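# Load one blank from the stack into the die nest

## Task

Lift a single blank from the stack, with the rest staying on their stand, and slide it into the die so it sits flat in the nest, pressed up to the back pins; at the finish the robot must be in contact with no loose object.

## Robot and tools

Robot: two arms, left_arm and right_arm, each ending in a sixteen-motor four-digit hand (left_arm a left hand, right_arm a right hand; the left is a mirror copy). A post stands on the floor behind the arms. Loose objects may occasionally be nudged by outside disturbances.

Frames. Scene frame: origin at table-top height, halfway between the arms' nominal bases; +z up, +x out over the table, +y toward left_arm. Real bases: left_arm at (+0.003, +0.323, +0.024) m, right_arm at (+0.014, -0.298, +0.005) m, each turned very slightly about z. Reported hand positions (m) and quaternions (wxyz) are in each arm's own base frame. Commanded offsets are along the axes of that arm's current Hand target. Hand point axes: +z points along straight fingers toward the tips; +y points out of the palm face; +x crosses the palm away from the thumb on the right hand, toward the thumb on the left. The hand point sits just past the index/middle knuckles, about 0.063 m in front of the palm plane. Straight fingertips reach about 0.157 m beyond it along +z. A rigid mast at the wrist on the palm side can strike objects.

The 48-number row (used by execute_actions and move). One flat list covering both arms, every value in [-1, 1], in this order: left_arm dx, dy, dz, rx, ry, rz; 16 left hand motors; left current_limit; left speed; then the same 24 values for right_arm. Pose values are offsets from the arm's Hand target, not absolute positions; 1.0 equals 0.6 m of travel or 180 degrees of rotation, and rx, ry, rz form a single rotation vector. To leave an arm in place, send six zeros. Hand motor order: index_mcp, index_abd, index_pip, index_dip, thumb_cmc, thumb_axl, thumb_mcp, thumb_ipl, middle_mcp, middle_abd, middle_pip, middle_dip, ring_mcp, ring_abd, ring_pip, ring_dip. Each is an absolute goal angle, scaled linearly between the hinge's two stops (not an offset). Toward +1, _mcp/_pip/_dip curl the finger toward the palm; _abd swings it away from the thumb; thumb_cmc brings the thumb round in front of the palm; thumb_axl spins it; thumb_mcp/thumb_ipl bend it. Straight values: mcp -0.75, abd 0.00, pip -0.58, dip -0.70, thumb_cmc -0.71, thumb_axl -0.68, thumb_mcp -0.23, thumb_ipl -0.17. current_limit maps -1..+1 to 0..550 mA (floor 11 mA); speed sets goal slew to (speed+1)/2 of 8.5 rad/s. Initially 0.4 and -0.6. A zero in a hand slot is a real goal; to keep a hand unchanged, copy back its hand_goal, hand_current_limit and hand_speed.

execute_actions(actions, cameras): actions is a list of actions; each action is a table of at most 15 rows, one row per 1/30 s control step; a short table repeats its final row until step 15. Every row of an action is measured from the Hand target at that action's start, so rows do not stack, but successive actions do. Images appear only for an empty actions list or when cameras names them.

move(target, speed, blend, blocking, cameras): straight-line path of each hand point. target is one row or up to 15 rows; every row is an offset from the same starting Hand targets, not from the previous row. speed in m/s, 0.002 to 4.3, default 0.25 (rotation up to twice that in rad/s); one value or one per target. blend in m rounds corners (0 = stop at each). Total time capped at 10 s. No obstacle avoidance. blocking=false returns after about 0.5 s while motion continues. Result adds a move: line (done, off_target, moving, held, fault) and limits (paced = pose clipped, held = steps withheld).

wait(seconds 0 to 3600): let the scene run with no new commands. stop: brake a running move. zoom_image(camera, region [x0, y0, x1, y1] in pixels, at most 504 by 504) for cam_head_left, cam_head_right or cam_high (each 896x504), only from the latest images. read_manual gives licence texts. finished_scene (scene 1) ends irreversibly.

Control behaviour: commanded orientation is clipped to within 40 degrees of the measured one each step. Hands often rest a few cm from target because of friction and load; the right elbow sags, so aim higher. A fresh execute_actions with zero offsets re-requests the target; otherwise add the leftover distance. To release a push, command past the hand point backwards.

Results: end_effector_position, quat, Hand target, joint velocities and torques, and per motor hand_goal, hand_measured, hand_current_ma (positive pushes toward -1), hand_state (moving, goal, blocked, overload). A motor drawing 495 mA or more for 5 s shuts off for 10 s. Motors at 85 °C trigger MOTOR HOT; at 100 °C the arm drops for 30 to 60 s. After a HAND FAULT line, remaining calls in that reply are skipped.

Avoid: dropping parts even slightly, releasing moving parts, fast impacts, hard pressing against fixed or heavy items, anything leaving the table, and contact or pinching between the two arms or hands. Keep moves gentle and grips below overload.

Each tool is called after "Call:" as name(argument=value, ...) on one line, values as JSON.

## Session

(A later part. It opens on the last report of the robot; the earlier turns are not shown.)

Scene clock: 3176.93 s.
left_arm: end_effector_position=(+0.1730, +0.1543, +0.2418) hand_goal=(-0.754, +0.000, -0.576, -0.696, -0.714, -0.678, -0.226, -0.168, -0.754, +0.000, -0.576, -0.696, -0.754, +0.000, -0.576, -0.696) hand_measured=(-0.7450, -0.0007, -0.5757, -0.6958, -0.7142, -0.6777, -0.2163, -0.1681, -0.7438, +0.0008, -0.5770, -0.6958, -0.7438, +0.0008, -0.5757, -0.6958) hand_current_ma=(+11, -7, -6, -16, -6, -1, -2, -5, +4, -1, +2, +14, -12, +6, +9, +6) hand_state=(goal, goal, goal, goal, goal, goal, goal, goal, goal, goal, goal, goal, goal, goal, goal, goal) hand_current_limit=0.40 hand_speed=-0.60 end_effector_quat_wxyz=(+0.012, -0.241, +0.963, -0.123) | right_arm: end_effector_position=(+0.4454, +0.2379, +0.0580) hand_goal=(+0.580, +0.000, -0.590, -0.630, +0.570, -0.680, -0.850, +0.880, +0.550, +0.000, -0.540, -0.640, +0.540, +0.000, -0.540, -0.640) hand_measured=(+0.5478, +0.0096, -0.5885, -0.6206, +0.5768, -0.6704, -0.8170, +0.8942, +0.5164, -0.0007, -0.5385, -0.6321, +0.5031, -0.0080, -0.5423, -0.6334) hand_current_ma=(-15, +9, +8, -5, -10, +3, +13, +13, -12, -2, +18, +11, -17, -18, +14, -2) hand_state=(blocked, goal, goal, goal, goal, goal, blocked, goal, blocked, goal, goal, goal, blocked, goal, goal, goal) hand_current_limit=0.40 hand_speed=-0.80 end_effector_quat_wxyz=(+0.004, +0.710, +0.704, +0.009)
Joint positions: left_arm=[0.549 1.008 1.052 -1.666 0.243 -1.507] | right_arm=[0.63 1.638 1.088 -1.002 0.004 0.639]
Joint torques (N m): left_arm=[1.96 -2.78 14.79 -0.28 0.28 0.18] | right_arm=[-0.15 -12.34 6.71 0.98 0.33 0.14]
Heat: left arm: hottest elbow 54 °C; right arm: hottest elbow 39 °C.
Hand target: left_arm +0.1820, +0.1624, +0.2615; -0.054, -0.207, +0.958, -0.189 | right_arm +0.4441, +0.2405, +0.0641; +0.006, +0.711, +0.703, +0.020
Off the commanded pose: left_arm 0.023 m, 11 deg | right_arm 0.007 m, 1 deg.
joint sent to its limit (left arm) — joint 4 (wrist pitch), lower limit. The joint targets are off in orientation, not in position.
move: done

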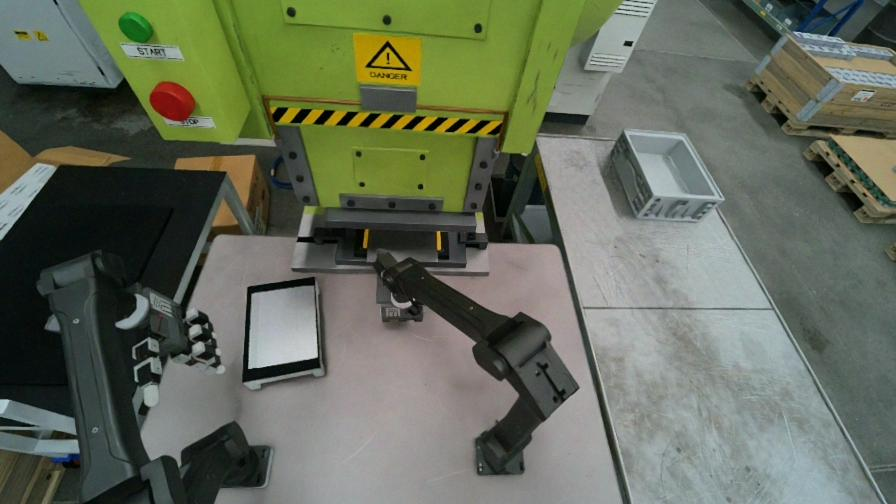

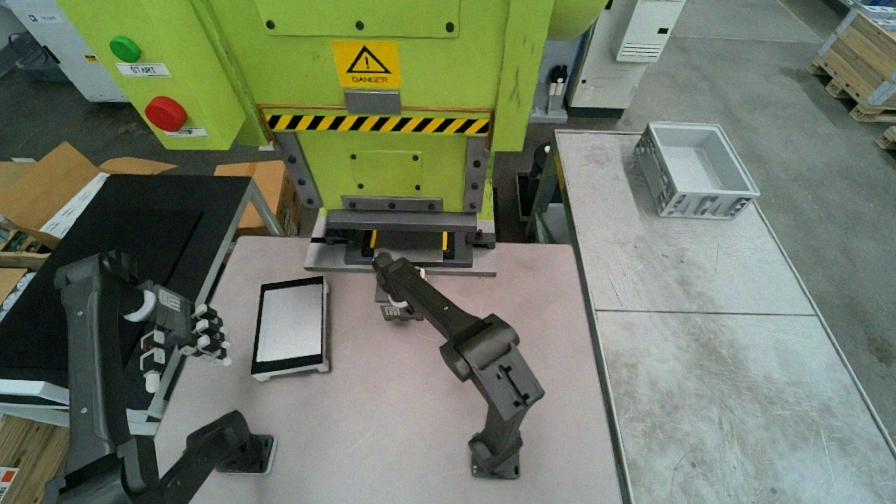

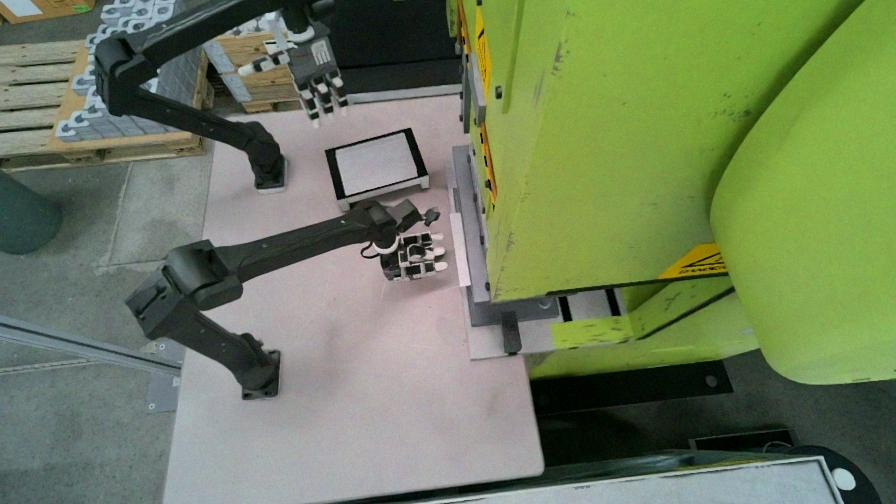

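Call:
move(target=[0,0,0,0,0,0,-0.754,0,-0.576,-0.696,-0.714,-0.678,-0.226,-0.168,-0.754,0,-0.576,-0.696,-0.754,0,-0.576,-0.696,0.4,-0.6,0.065,0.0,-0.005,0,0,0.03,0.58,0,-0.59,-0.63,0.571,-0.68,-0.85,0.88,0.55,0,-0.54,-0.64,0.54,0,-0.54,-0.64,0.4,-0.8], speed=0.04, cameras=["cam_high","cam_head_left","cam_head_right"])

Call:
zoom_image(camera="cam_high", region=[400, 200, 480, 300])

Scene clock: 3244.07 s.
left_arm: end_effector_position=(+0.1730, +0.1543, +0.2418) hand_goal=(-0.754, +0.000, -0.576, -0.696, -0.714, -0.678, -0.226, -0.168, -0.754, +0.000, -0.576, -0.696, -0.754, +0.000, -0.576, -0.696) hand_measured=(-0.7450, -0.0007, -0.5770, -0.6971, -0.7142, -0.6767, -0.2163, -0.1681, -0.7426, -0.0007, -0.5770, -0.6958, -0.7438, +0.0008, -0.5770, -0.6958) hand_current_ma=(+11, -6, -7, -6, +0, -5, -9, -2, +2, +0, +10, +7, -8, +7, -7, +7) hand_state=(goal, goal, goal, goal, goal, goal, goal, goal, goal, goal, goal, goal, goal, goal, goal, goal) hand_current_limit=0.40 hand_speed=-0.60 end_effector_quat_wxyz=(+0.012, -0.241, +0.963, -0.123) | right_arm: end_effector_position=(+0.4339, +0.2668, +0.0599) hand_goal=(+0.580, +0.000, -0.590, -0.630, +0.570, -0.680, -0.850, +0.880, +0.550, +0.000, -0.540, -0.640, +0.540, +0.000, -0.540, -0.640) hand_measured=(+0.5478, +0.0096, -0.5885, -0.6206, +0.5768, -0.6704, -0.8170, +0.8952, +0.5152, -0.0007, -0.5372, -0.6334, +0.5044, -0.0080, -0.5410, -0.6334) hand_current_ma=(-17, -2, -15, -2, -3, +21, +28, +18, +0, +2, +10, +6, -2, -7, -2, -22) hand_state=(blocked, goal, goal, goal, goal, goal, blocked, goal, blocked, goal, goal, goal, blocked, goal, goal, goal) hand_current_limit=0.40 hand_speed=-0.80 end_effector_quat_wxyz=(+0.004, +0.742, +0.670, +0.011)
Joint positions: left_arm=[0.549 1.008 1.052 -1.666 0.243 -1.507] | right_arm=[0.707 1.67 1.135 -1.013 0.007 0.81]
Joint torques (N m): left_arm=[1.96 -2.84 14.8 -0.29 0.28 0.19] | right_arm=[-0.15 -10.4 10.85 0.12 0.39 0.11]
Heat: left arm: hottest elbow 54 °C; right arm: hottest elbow 35 °C.
Hand target: left_arm +0.1820, +0.1624, +0.2615; -0.054, -0.207, +0.958, -0.189 | right_arm +0.4445, +0.2793, +0.0678; +0.005, +0.743, +0.669, +0.020
Off the commanded pose: left_arm 0.023 m, 11 deg | right_arm 0.018 m, 1 deg.
joint sent to its limit (left arm) — joint 4 (wrist pitch), lower limit. The joint targets are off in orientation, not in position.
move: off_target (right_arm)

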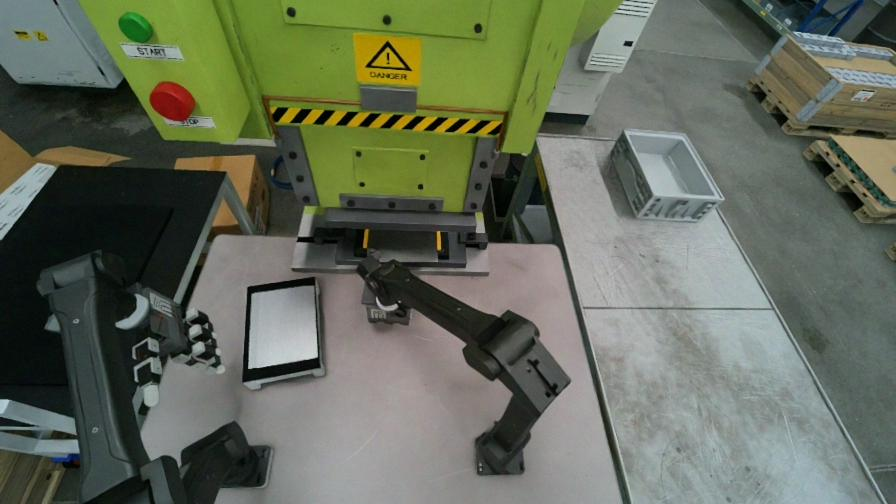

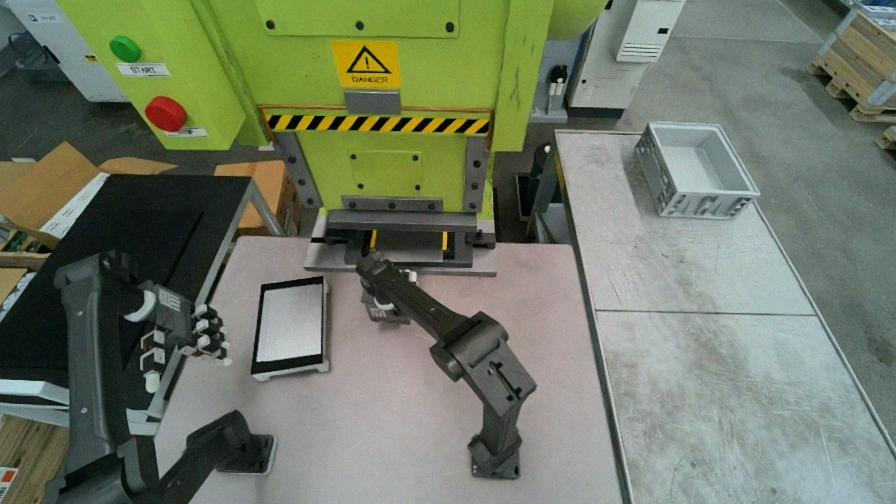

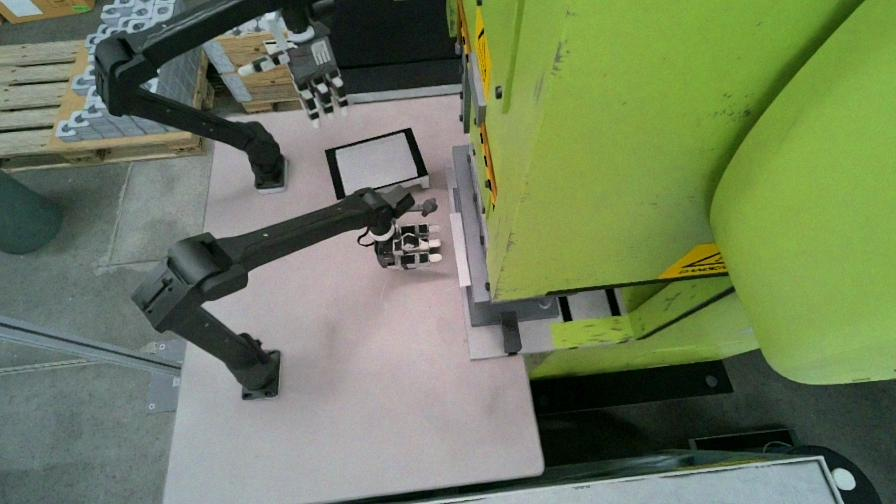

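Scaled by 5.040.

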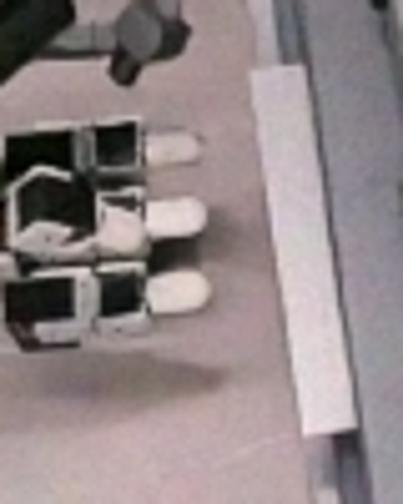

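Call:
zoom_image(camera="cam_head_left", region=[345, 215, 465, 290])

Call:
zoom_image(camera="cam_head_right", region=[350, 215, 470, 290])

Scaled by 4.200.

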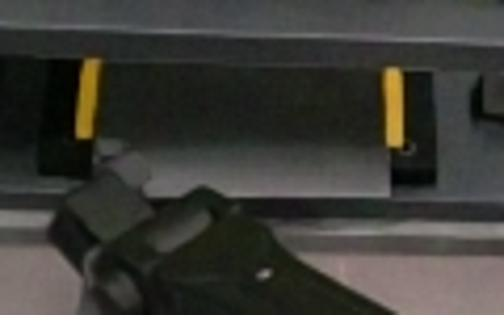

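Scaled by 4.200.

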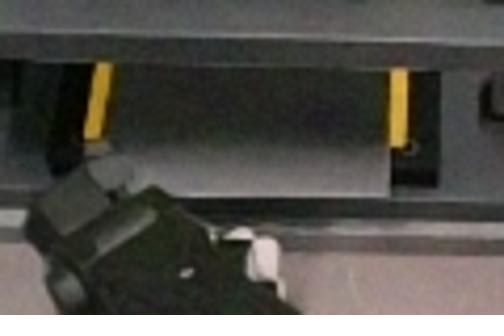

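Call:
move(target=[0,0,0,0,0,0,-0.754,0,-0.576,-0.696,-0.714,-0.678,-0.226,-0.168,-0.754,0,-0.576,-0.696,-0.754,0,-0.576,-0.696,0.4,-0.6,0.008,0.046,0.0,0,0,0.0,0.58,0,-0.59,-0.63,0.571,-0.68,-0.85,0.88,0.55,0,-0.54,-0.64,0.605,0,-0.54,-0.64,0.4,-0.8], speed=0.03, cameras=["cam_high"])

Call:
zoom_image(camera="cam_high", region=[400, 200, 480, 300])

Scene clock: 3272.40 s.
left_arm: end_effector_position=(+0.1730, +0.1543, +0.2418) hand_goal=(-0.754, +0.000, -0.576, -0.696, -0.714, -0.678, -0.226, -0.168, -0.754, +0.000, -0.576, -0.696, -0.754, +0.000, -0.576, -0.696) hand_measured=(-0.7450, -0.0007, -0.5770, -0.6971, -0.7142, -0.6777, -0.2173, -0.1681, -0.7438, -0.0007, -0.5770, -0.6958, -0.7426, -0.0007, -0.5770, -0.6958) hand_current_ma=(+11, -2, -9, -6, -3, -1, +4, -6, +6, +6, +3, +11, -7, +8, -2, +16) hand_state=(goal, goal, goal, goal, goal, goal, goal, goal, goal, goal, goal, goal, goal, goal, goal, goal) hand_current_limit=0.40 hand_speed=-0.60 end_effector_quat_wxyz=(+0.012, -0.241, +0.963, -0.123) | right_arm: end_effector_position=(+0.4571, +0.2739, +0.0612) hand_goal=(+0.580, +0.000, -0.590, -0.630, +0.570, -0.680, -0.850, +0.880, +0.550, +0.000, -0.540, -0.640, +0.604, +0.000, -0.540, -0.640) hand_measured=(+0.5478, +0.0096, -0.5885, -0.6206, +0.5755, -0.6704, -0.8170, +0.8942, +0.5164, -0.0007, -0.5385, -0.6334, +0.5056, -0.0080, -0.5410, -0.6334) hand_current_ma=(+6, +3, +5, -1, +8, +6, +19, +5, +3, +5, +15, -6, -17, -21, +9, -2) hand_state=(blocked, goal, goal, goal, goal, goal, blocked, goal, blocked, goal, goal, goal, blocked, goal, goal, goal) hand_current_limit=0.40 hand_speed=-0.80 end_effector_quat_wxyz=(+0.004, +0.743, +0.669, +0.011)
Joint positions: left_arm=[0.549 1.008 1.052 -1.666 0.243 -1.507] | right_arm=[0.687 1.72 1.207 -1.034 0.007 0.792]
Joint torques (N m): left_arm=[1.96 -2.78 14.8 -0.29 0.28 0.18] | right_arm=[-1.2 -11.16 11.04 0.13 0.35 -0.07]
Heat: left arm: hottest elbow 54 °C; right arm: hottest elbow 34 °C.
Hand target: left_arm +0.1820, +0.1624, +0.2615; -0.054, -0.207, +0.958, -0.189 | right_arm +0.4723, +0.2812, +0.0688; +0.005, +0.743, +0.669, +0.020
Off the commanded pose: left_arm 0.023 m, 11 deg | right_arm 0.019 m, 1 deg.
joint sent to its limit (left arm) — joint 4 (wrist pitch), lower limit. The joint targets are off in orientation, not in position.
move: off_target (right_arm)

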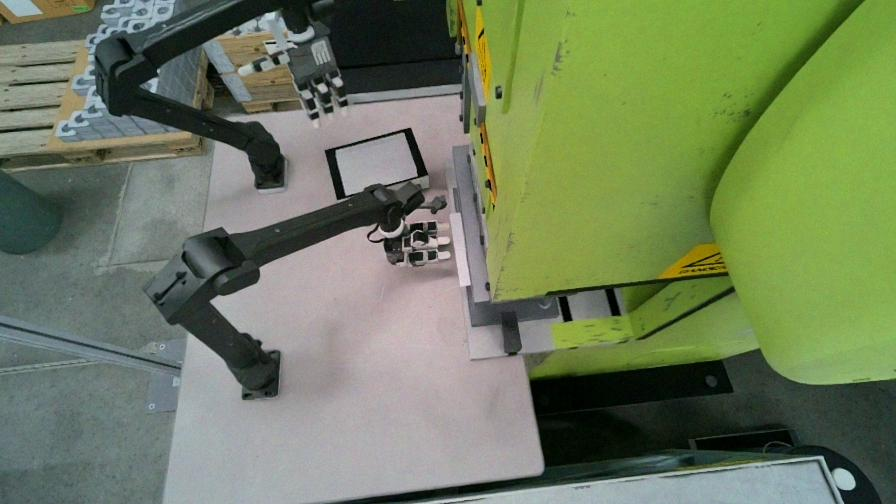

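Scaled by 5.040.

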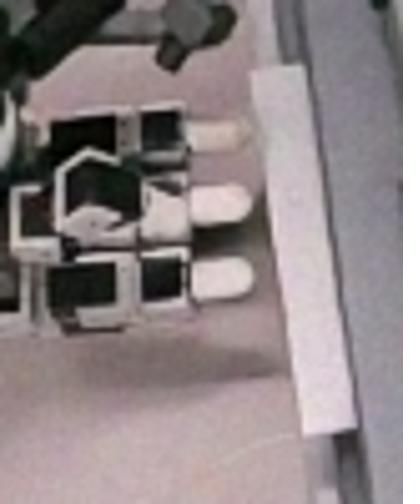

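Call:
move(target=[0,0,0,0,0,0,-0.754,0,-0.576,-0.696,-0.714,-0.678,-0.226,-0.168,-0.754,0,-0.576,-0.696,-0.754,0,-0.576,-0.696,0.4,-0.6,0.002,0.02,0.0,0,0,0.0,0.58,0,-0.59,-0.63,0.571,-0.68,-0.85,0.88,0.55,0,-0.54,-0.64,0.604,0,-0.54,-0.64,0.4,-0.8], speed=0.02, cameras=["cam_high","cam_head_left","cam_head_right"])

Call:
zoom_image(camera="cam_high", region=[400, 200, 480, 300])

Call:
zoom_image(camera="cam_head_right", region=[350, 215, 470, 290])

Scene clock: 3287.53 s.
left_arm: end_effector_position=(+0.1730, +0.1543, +0.2418) hand_goal=(-0.754, +0.000, -0.576, -0.696, -0.714, -0.678, -0.226, -0.168, -0.754, +0.000, -0.576, -0.696, -0.754, +0.000, -0.576, -0.696) hand_measured=(-0.7438, +0.0008, -0.5770, -0.6958, -0.7142, -0.6777, -0.2163, -0.1672, -0.7438, -0.0007, -0.5782, -0.6958, -0.7438, -0.0007, -0.5770, -0.6958) hand_current_ma=(+9, -3, -3, -8, -10, -8, +1, -3, +4, -3, +13, +7, -14, +4, +4, +9) hand_state=(goal, goal, goal, goal, goal, goal, goal, goal, goal, goal, goal, goal, goal, goal, goal, goal) hand_current_limit=0.40 hand_speed=-0.60 end_effector_quat_wxyz=(+0.012, -0.241, +0.963, -0.123) | right_arm: end_effector_position=(+0.4646, +0.2739, +0.0588) hand_goal=(+0.580, +0.000, -0.590, -0.630, +0.570, -0.680, -0.850, +0.880, +0.550, +0.000, -0.540, -0.640, +0.604, +0.000, -0.540, -0.640) hand_measured=(+0.5490, +0.0154, -0.5885, -0.6219, +0.5780, -0.6704, -0.8180, +0.8942, +0.5152, +0.0008, -0.5385, -0.6334, +0.5273, -0.0109, -0.5410, -0.6270) hand_current_ma=(-16, +10, +2, -19, -5, +14, +17, +12, +7, +8, +18, -9, -16, -8, -6, +5) hand_state=(blocked, goal, goal, goal, goal, goal, blocked, goal, blocked, goal, goal, goal, blocked, goal, goal, goal) hand_current_limit=0.40 hand_speed=-0.80 end_effector_quat_wxyz=(+0.004, +0.741, +0.671, +0.005)
Joint positions: left_arm=[0.549 1.008 1.052 -1.666 0.243 -1.507] | right_arm=[0.677 1.742 1.231 -1.049 0.007 0.776]
Joint torques (N m): left_arm=[1.96 -2.73 14.8 -0.28 0.28 0.19] | right_arm=[-1.55 -11.52 11.43 0.35 0.32 -0.02]
Heat: left arm: hottest elbow 54 °C; right arm: hottest elbow 35 °C.
Hand target: left_arm +0.1820, +0.1624, +0.2615; -0.054, -0.207, +0.958, -0.189 | right_arm +0.4843, +0.2810, +0.0691; +0.005, +0.743, +0.669, +0.020
Off the commanded pose: left_arm 0.023 m, 11 deg | right_arm 0.023 m, 2 deg.
joint sent to its limit (left arm) — joint 4 (wrist pitch), lower limit. The joint targets are off in orientation, not in position.
move: off_target (right_arm)

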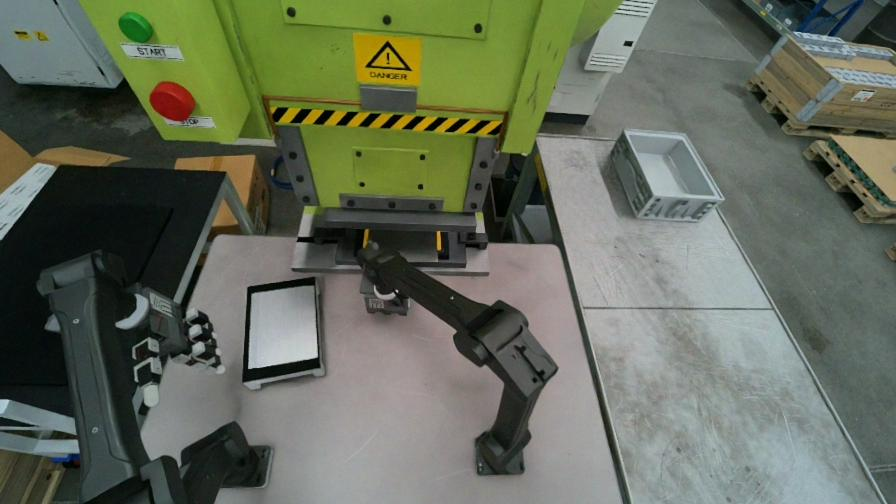

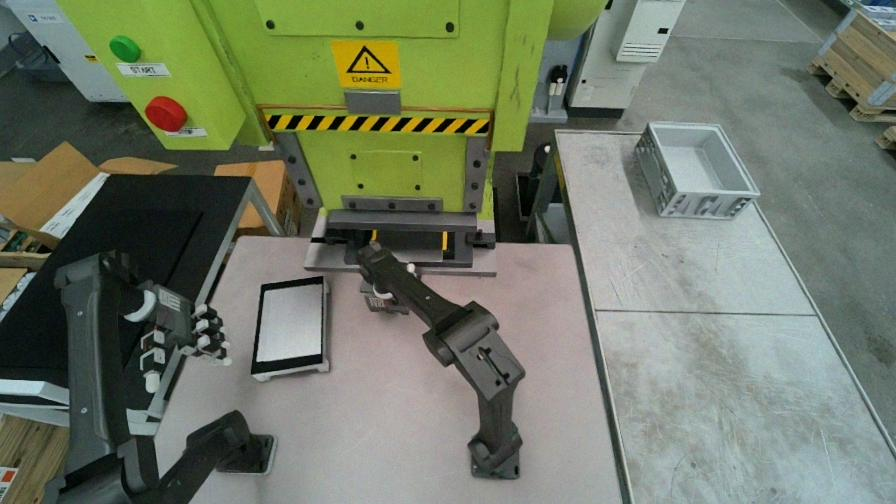

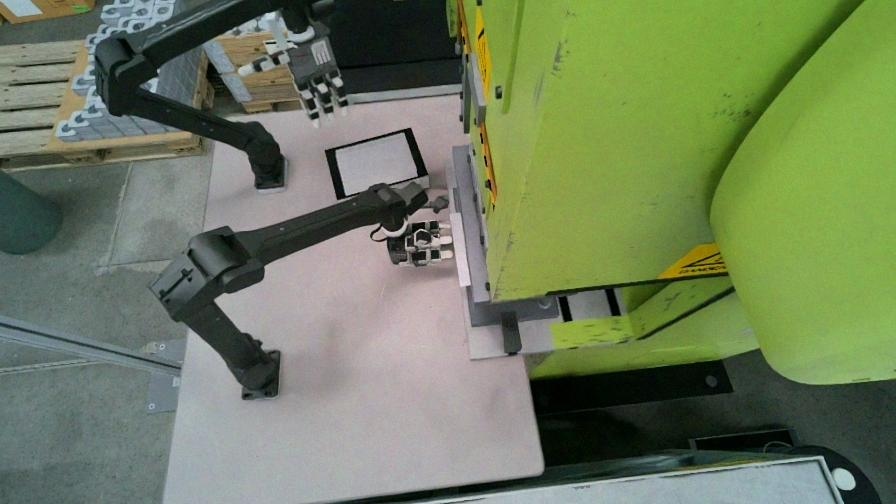

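Scaled by 5.040.

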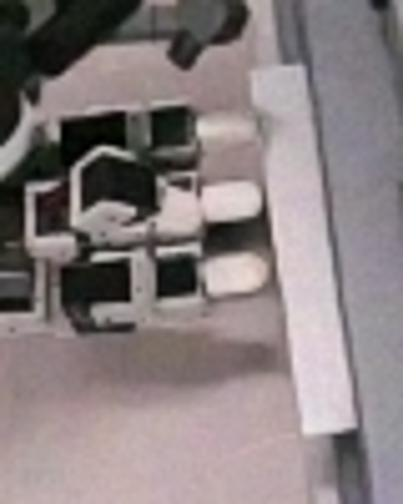

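Scaled by 4.200.

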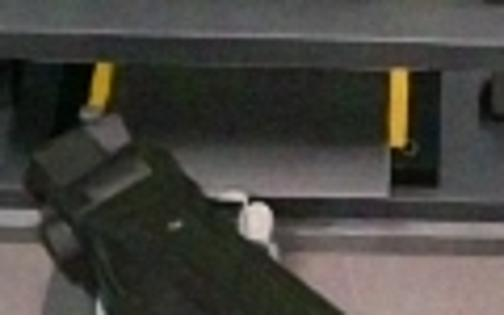

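Call:
move(target=[0,0,0,0,0,0,-0.754,0,-0.576,-0.696,-0.714,-0.678,-0.226,-0.168,-0.754,0,-0.576,-0.696,-0.754,0,-0.576,-0.696,0.4,-0.6,0.002,0.013,-0.002,0,0,0.0,0.58,0,-0.59,-0.63,0.571,-0.68,-0.85,0.88,0.55,0,-0.54,-0.64,0.604,0,-0.54,-0.64,0.4,-0.8], speed=0.02, cameras=["cam_high","cam_head_left","cam_head_right"])

Call:
zoom_image(camera="cam_high", region=[400, 200, 480, 300])

Call:
zoom_image(camera="cam_head_right", region=[350, 215, 470, 290])

Scene clock: 3300.27 s.
left_arm: end_effector_position=(+0.1730, +0.1543, +0.2418) hand_goal=(-0.754, +0.000, -0.576, -0.696, -0.714, -0.678, -0.226, -0.168, -0.754, +0.000, -0.576, -0.696, -0.754, +0.000, -0.576, -0.696) hand_measured=(-0.7450, -0.0007, -0.5770, -0.6958, -0.7129, -0.6767, -0.2173, -0.1681, -0.7438, +0.0008, -0.5770, -0.6958, -0.7438, +0.0008, -0.5770, -0.6958) hand_current_ma=(+10, -5, +2, -2, -3, +9, -4, -11, -1, -2, +0, +10, -15, +5, -2, +19) hand_state=(goal, goal, goal, goal, goal, goal, goal, goal, goal, goal, goal, goal, goal, goal, goal, goal) hand_current_limit=0.40 hand_speed=-0.60 end_effector_quat_wxyz=(+0.012, -0.241, +0.963, -0.123) | right_arm: end_effector_position=(+0.4680, +0.2749, +0.0577) hand_goal=(+0.580, +0.000, -0.590, -0.630, +0.570, -0.680, -0.850, +0.880, +0.550, +0.000, -0.540, -0.640, +0.604, +0.000, -0.540, -0.640) hand_measured=(+0.5490, +0.0154, -0.5885, -0.6206, +0.5768, -0.6704, -0.8180, +0.8952, +0.5164, +0.0008, -0.5385, -0.6334, +0.5357, -0.0139, -0.5346, -0.6270) hand_current_ma=(-8, +4, -10, -2, +2, +15, +17, +10, +5, -3, +25, +13, -4, -14, +21, -2) hand_state=(blocked, goal, goal, goal, goal, goal, blocked, goal, blocked, goal, goal, goal, blocked, goal, goal, goal) hand_current_limit=0.40 hand_speed=-0.80 end_effector_quat_wxyz=(+0.003, +0.738, +0.675, +0.000)
Joint positions: left_arm=[0.549 1.008 1.052 -1.666 0.243 -1.507] | right_arm=[0.673 1.755 1.247 -1.064 0.005 0.763]
Joint torques (N m): left_arm=[1.9 -2.84 14.8 -0.28 0.27 0.19] | right_arm=[-1.96 -11.69 11.96 0.47 0.39 0.03]
Heat: left arm: hottest elbow 54 °C; right arm: hottest elbow 35 °C.
Hand target: left_arm +0.1820, +0.1624, +0.2615; -0.054, -0.207, +0.958, -0.189 | right_arm +0.4923, +0.2814, +0.0707; +0.005, +0.743, +0.669, +0.020
Off the commanded pose: left_arm 0.023 m, 11 deg | right_arm 0.028 m, 2 deg.
joint sent to its limit (left arm) — joint 4 (wrist pitch), lower limit. The joint targets are off in orientation, not in position.
move: off_target (right_arm)

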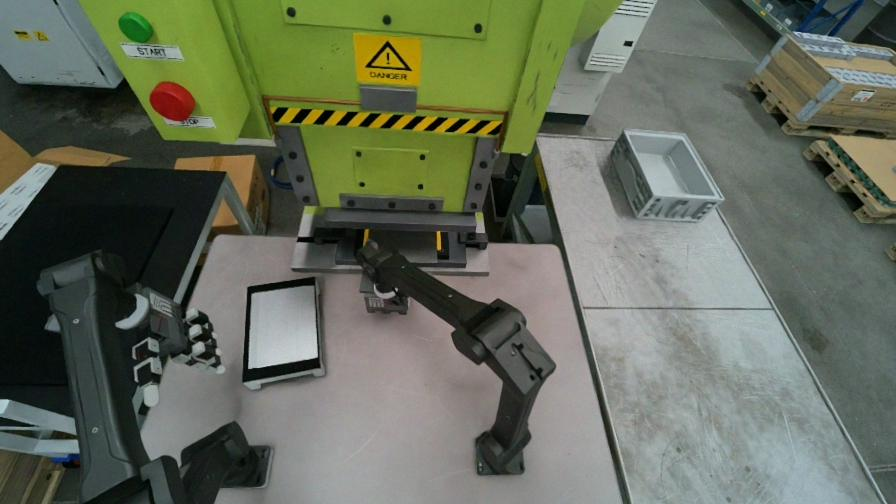

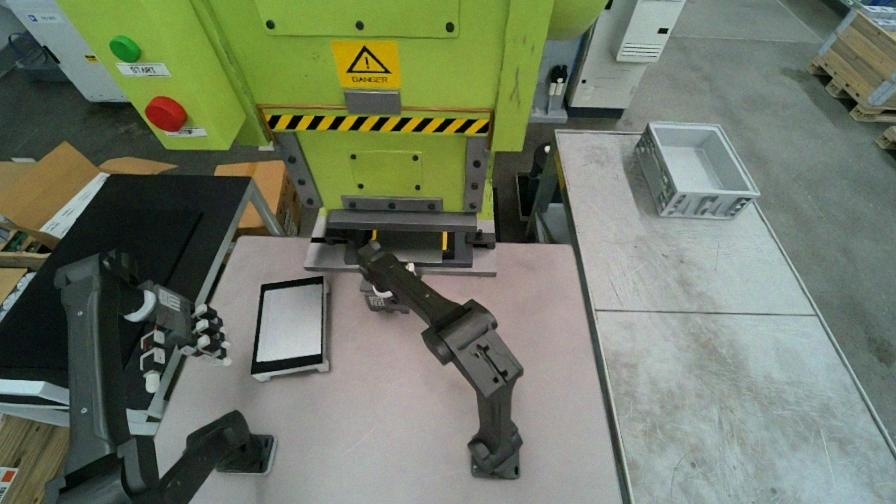

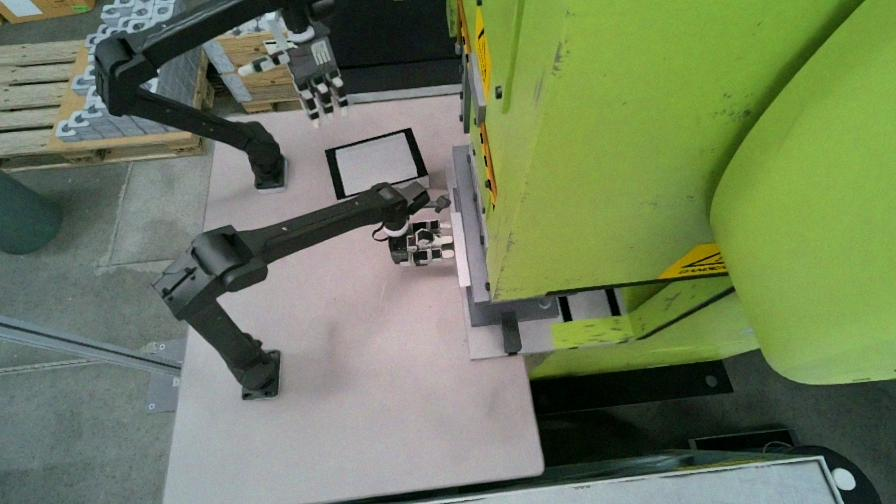

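Scaled by 5.040.

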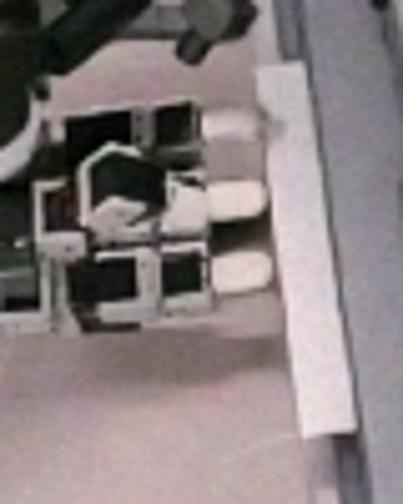

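Scaled by 4.200.

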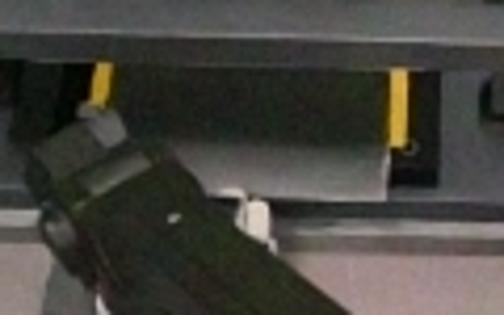

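Call:
move(target=[[0,0,0,0,0,0,-0.754,0,-0.576,-0.696,-0.714,-0.678,-0.226,-0.168,-0.754,0,-0.576,-0.696,-0.754,0,-0.576,-0.696,0.4,-0.6,0,-0.08,0,0,0,0,0.58,0,-0.59,-0.63,0.571,-0.68,-0.85,0.88,0.55,0,-0.54,-0.64,0.604,0,-0.54,-0.64,0.4,-0.8],[0,0,0,0,0,0,-0.754,0,-0.576,-0.696,-0.714,-0.678,-0.226,-0.168,-0.754,0,-0.576,-0.696,-0.754,0,-0.576,-0.696,0.4,-0.6,-0.070,-0.08,0,0,0,-0.03,0.15,0,-0.59,-0.63,0.571,-0.68,-0.85,0.88,0.55,0,-0.54,-0.64,0.15,0,-0.54,-0.64,0.4,-0.8]], speed=0.04, cameras=["cam_high","cam_head_left","cam_head_right"])

Call:
zoom_image(camera="cam_high", region=[400, 200, 480, 300])

Call:
zoom_image(camera="cam_head_right", region=[350, 215, 470, 290])

Call:
zoom_image(camera="cam_head_left", region=[345, 215, 465, 290])

Scene clock: 3340.53 s.
left_arm: end_effector_position=(+0.1730, +0.1543, +0.2418) hand_goal=(-0.754, +0.000, -0.576, -0.696, -0.714, -0.678, -0.226, -0.168, -0.754, +0.000, -0.576, -0.696, -0.754, +0.000, -0.576, -0.696) hand_measured=(-0.7450, -0.0007, -0.5770, -0.6958, -0.7142, -0.6777, -0.2163, -0.1672, -0.7438, +0.0008, -0.5770, -0.6958, -0.7438, -0.0007, -0.5770, -0.6958) hand_current_ma=(+4, -2, -7, -10, +4, +6, -2, -10, -8, -3, +0, -2, -3, +12, +0, +14) hand_state=(goal, goal, goal, goal, goal, goal, goal, goal, goal, goal, goal, goal, goal, goal, goal, goal) hand_current_limit=0.40 hand_speed=-0.60 end_effector_quat_wxyz=(+0.012, -0.241, +0.963, -0.123) | right_arm: end_effector_position=(+0.4377, +0.2470, +0.0624) hand_goal=(+0.150, +0.000, -0.590, -0.630, +0.570, -0.680, -0.850, +0.880, +0.550, +0.000, -0.540, -0.640, +0.150, +0.000, -0.540, -0.640) hand_measured=(+0.1209, +0.0169, -0.5898, -0.6206, +0.5768, -0.6714, -0.8180, +0.8942, +0.5164, +0.0008, -0.5385, -0.6346, +0.1172, -0.0139, -0.5410, -0.6334) hand_current_ma=(+3, +14, -4, -5, -6, -2, -1, +14, +9, +4, +17, +11, -20, -13, +9, -4) hand_state=(blocked, goal, goal, goal, goal, goal, blocked, goal, blocked, goal, goal, goal, blocked, goal, goal, goal) hand_current_limit=0.40 hand_speed=-0.80 end_effector_quat_wxyz=(+0.005, +0.711, +0.703, +0.009)
Joint positions: left_arm=[0.549 1.008 1.052 -1.666 0.243 -1.507] | right_arm=[0.658 1.631 1.091 -1.012 0.008 0.669]
Joint torques (N m): left_arm=[1.9 -2.78 14.79 -0.27 0.28 0.19] | right_arm=[-1.2 -12.28 6.74 0.95 0.22 -0.07]
Heat: left arm: hottest elbow 54 °C; right arm: hottest elbow 36 °C.
Hand target: left_arm +0.1820, +0.1624, +0.2615; -0.054, -0.207, +0.958, -0.189 | right_arm +0.4402, +0.2448, +0.0682; +0.006, +0.711, +0.703, +0.020
Off the commanded pose: left_arm 0.023 m, 11 deg | right_arm 0.007 m, 1 deg.
joint sent to its limit (left arm) — joint 4 (wrist pitch), lower limit. The joint targets are off in orientation, not in position.
move: done

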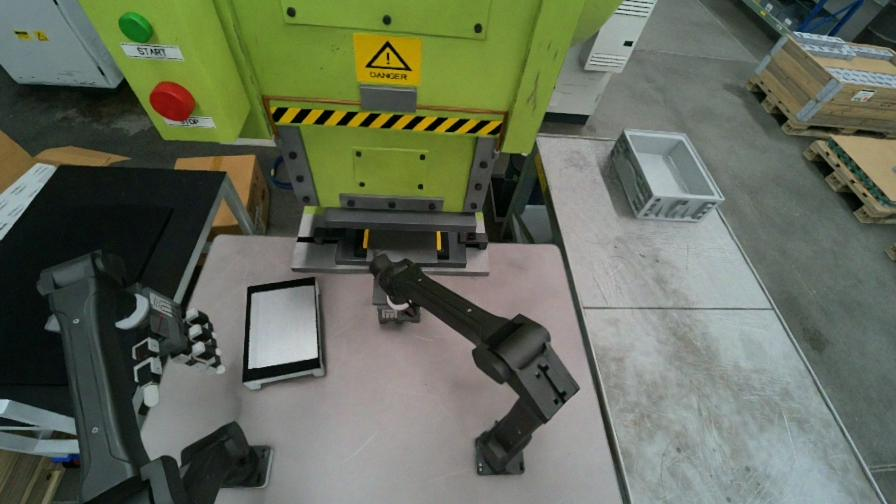

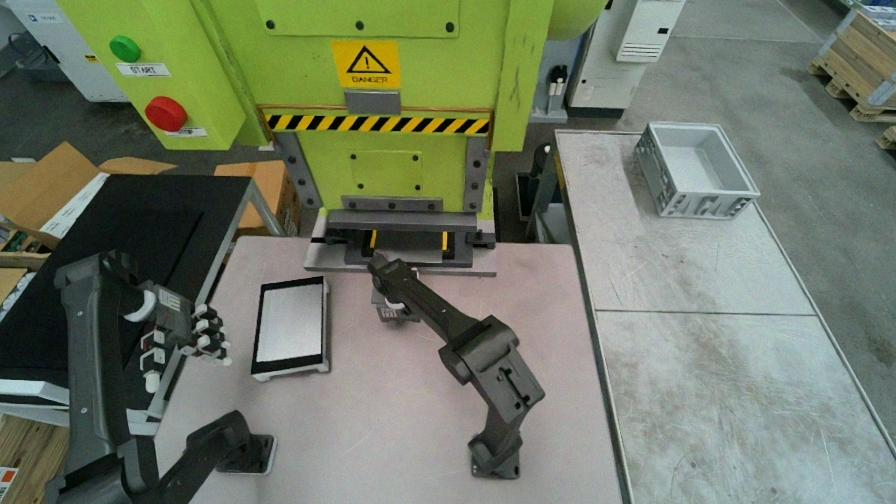

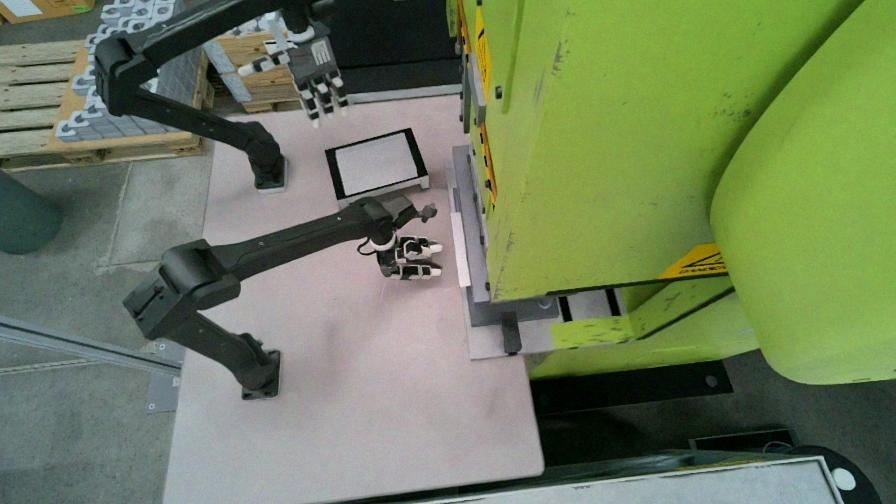

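Scaled by 5.040.

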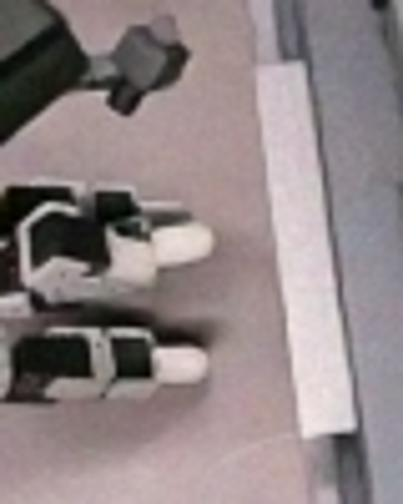

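Scaled by 4.200.

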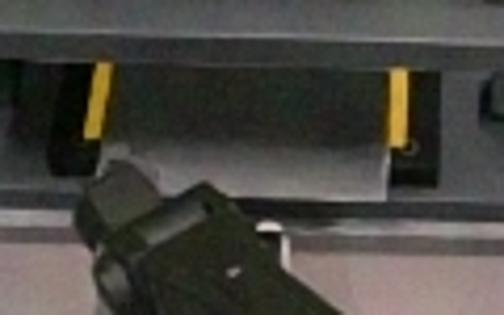

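Scaled by 4.200.

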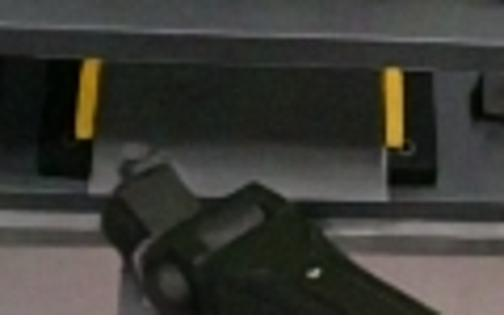

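Call:
move(target=[0,0,0,0,0,0,-0.754,0,-0.576,-0.696,-0.714,-0.678,-0.226,-0.168,-0.754,0,-0.576,-0.696,-0.754,0,-0.576,-0.696,0.4,-0.6,-0.009,0.045,-0.006,0,0,0,0.15,0,-0.59,-0.63,0.571,-0.68,-0.85,0.88,0.55,0,-0.54,-0.64,0.15,0,-0.54,-0.64,0.4,-0.8], speed=0.03, cameras=["cam_high"])

Call:
zoom_image(camera="cam_high", region=[400, 200, 480, 300])

Scene clock: 3360.40 s.
left_arm: end_effector_position=(+0.1730, +0.1543, +0.2418) hand_goal=(-0.754, +0.000, -0.576, -0.696, -0.714, -0.678, -0.226, -0.168, -0.754, +0.000, -0.576, -0.696, -0.754, +0.000, -0.576, -0.696) hand_measured=(-0.7438, +0.0008, -0.5770, -0.6958, -0.7142, -0.6777, -0.2163, -0.1672, -0.7438, -0.0007, -0.5757, -0.6958, -0.7426, +0.0008, -0.5770, -0.6958) hand_current_ma=(+9, -4, -8, -5, -1, +4, +7, -11, +6, +5, -3, +2, -8, +6, +2, +11) hand_state=(goal, goal, goal, goal, goal, goal, goal, goal, goal, goal, goal, goal, goal, goal, goal, goal) hand_current_limit=0.40 hand_speed=-0.60 end_effector_quat_wxyz=(+0.012, -0.241, +0.963, -0.123) | right_arm: end_effector_position=(+0.4519, +0.2323, +0.0647) hand_goal=(+0.150, +0.000, -0.590, -0.630, +0.570, -0.680, -0.850, +0.880, +0.550, +0.000, -0.540, -0.640, +0.150, +0.000, -0.540, -0.640) hand_measured=(+0.1209, +0.0154, -0.5898, -0.6206, +0.5755, -0.6704, -0.8180, +0.8942, +0.5152, +0.0023, -0.5385, -0.6334, +0.1172, -0.0139, -0.5410, -0.6321) hand_current_ma=(-5, -1, -1, -15, +2, +8, +13, +7, -2, +23, +4, -8, -12, -7, +4, -12) hand_state=(blocked, goal, goal, goal, goal, goal, blocked, goal, blocked, goal, goal, goal, blocked, goal, goal, goal) hand_current_limit=0.40 hand_speed=-0.80 end_effector_quat_wxyz=(+0.006, +0.711, +0.703, +0.011)
Joint positions: left_arm=[0.549 1.008 1.052 -1.666 0.243 -1.507] | right_arm=[0.613 1.632 1.099 -1.014 0.008 0.624]
Joint torques (N m): left_arm=[1.9 -2.78 14.82 -0.29 0.28 0.18] | right_arm=[-1.26 -9.82 10.89 0.14 0.14 -0.04]
Heat: left arm: hottest elbow 54 °C; right arm: hottest elbow 36 °C.
Hand target: left_arm +0.1820, +0.1624, +0.2615; -0.054, -0.207, +0.958, -0.189 | right_arm +0.4668, +0.2390, +0.0725; +0.006, +0.711, +0.703, +0.019
Off the commanded pose: left_arm 0.023 m, 11 deg | right_arm 0.018 m, 1 deg.
joint sent to its limit (left arm) — joint 4 (wrist pitch), lower limit. The joint targets are off in orientation, not in position.
move: off_target (right_arm)

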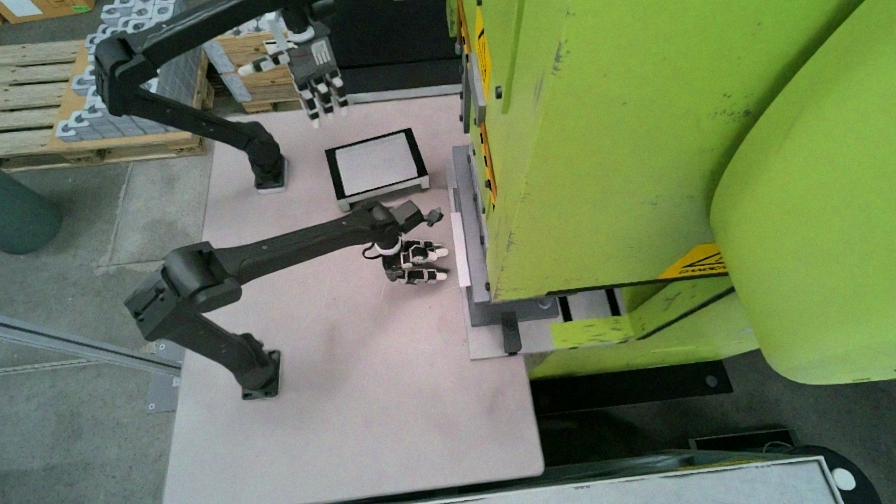

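Scaled by 5.040.

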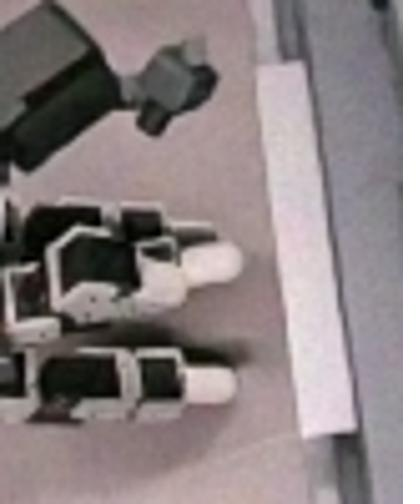

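Call:
move(target=[[0,0,0,0,0,0,-0.754,0,-0.576,-0.696,-0.714,-0.678,-0.226,-0.168,-0.754,0,-0.576,-0.696,-0.754,0,-0.576,-0.696,0.4,-0.6,0,0,0,0,0,0,0.15,0,-0.59,-0.63,0.571,-0.68,-0.85,0.88,0.52,0,-0.54,-0.64,0.15,0,-0.54,-0.64,0.4,-0.8],[0,0,0,0,0,0,-0.754,0,-0.576,-0.696,-0.714,-0.678,-0.226,-0.168,-0.754,0,-0.576,-0.696,-0.754,0,-0.576,-0.696,0.4,-0.6,0.01,0.025,0,0,0,0,0.15,0,-0.59,-0.63,0.571,-0.68,-0.85,0.88,0.52,0,-0.54,-0.64,0.15,0,-0.54,-0.64,0.4,-0.8]], speed=0.03, cameras=["cam_high"])

Call:
zoom_image(camera="cam_high", region=[400, 200, 480, 300])

Scene clock: 3378.97 s.
left_arm: end_effector_position=(+0.1730, +0.1543, +0.2418) hand_goal=(-0.754, +0.000, -0.576, -0.696, -0.714, -0.678, -0.226, -0.168, -0.754, +0.000, -0.576, -0.696, -0.754, +0.000, -0.576, -0.696) hand_measured=(-0.7450, -0.0007, -0.5770, -0.6971, -0.7129, -0.6767, -0.2173, -0.1681, -0.7438, -0.0007, -0.5770, -0.6958, -0.7438, -0.0007, -0.5770, -0.6971) hand_current_ma=(+4, +2, -7, -12, +7, +3, -3, -14, +4, +2, +4, -3, -9, +19, +2, +9) hand_state=(goal, goal, goal, goal, goal, goal, goal, goal, goal, goal, goal, goal, goal, goal, goal, goal) hand_current_limit=0.40 hand_speed=-0.60 end_effector_quat_wxyz=(+0.012, -0.241, +0.963, -0.123) | right_arm: end_effector_position=(+0.4664, +0.2384, +0.0651) hand_goal=(+0.150, +0.000, -0.590, -0.630, +0.570, -0.680, -0.850, +0.880, +0.520, +0.000, -0.540, -0.640, +0.150, +0.000, -0.540, -0.640) hand_measured=(+0.1221, +0.0140, -0.5885, -0.6219, +0.5755, -0.6714, -0.8180, +0.8933, +0.4851, +0.0023, -0.5385, -0.6334, +0.1172, -0.0153, -0.5423, -0.6321) hand_current_ma=(+16, +14, -14, +14, -11, +5, +23, +4, +6, +7, +18, +7, -6, -3, +3, +5) hand_state=(blocked, goal, goal, goal, goal, goal, blocked, goal, blocked, goal, goal, goal, blocked, goal, goal, goal) hand_current_limit=0.40 hand_speed=-0.80 end_effector_quat_wxyz=(+0.006, +0.711, +0.703, +0.010)
Joint positions: left_arm=[0.549 1.008 1.052 -1.666 0.243 -1.507] | right_arm=[0.605 1.668 1.147 -1.027 0.008 0.615]
Joint torques (N m): left_arm=[1.96 -2.78 14.79 -0.28 0.28 0.18] | right_arm=[-1.26 -10.4 11 0.2 0.11 -0.07]
Heat: left arm: hottest elbow 54 °C; right arm: hottest elbow 36 °C.
Hand target: left_arm +0.1820, +0.1624, +0.2615; -0.054, -0.207, +0.958, -0.189 | right_arm +0.4820, +0.2448, +0.0732; +0.006, +0.711, +0.703, +0.019
Off the commanded pose: left_arm 0.023 m, 11 deg | right_arm 0.019 m, 1 deg.
joint sent to its limit (left arm) — joint 4 (wrist pitch), lower limit. The joint targets are off in orientation, not in position.
move: off_target (right_arm)

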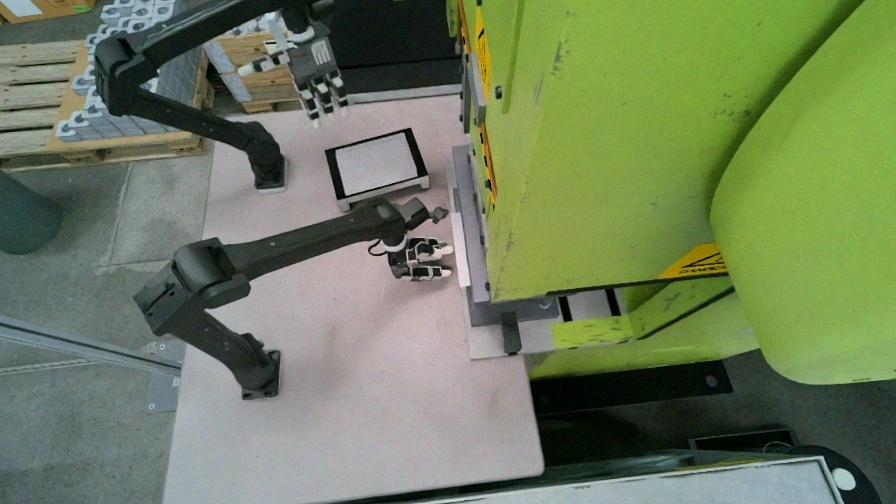

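Scaled by 5.040.

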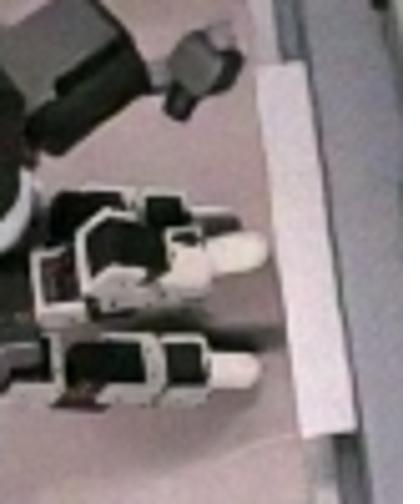

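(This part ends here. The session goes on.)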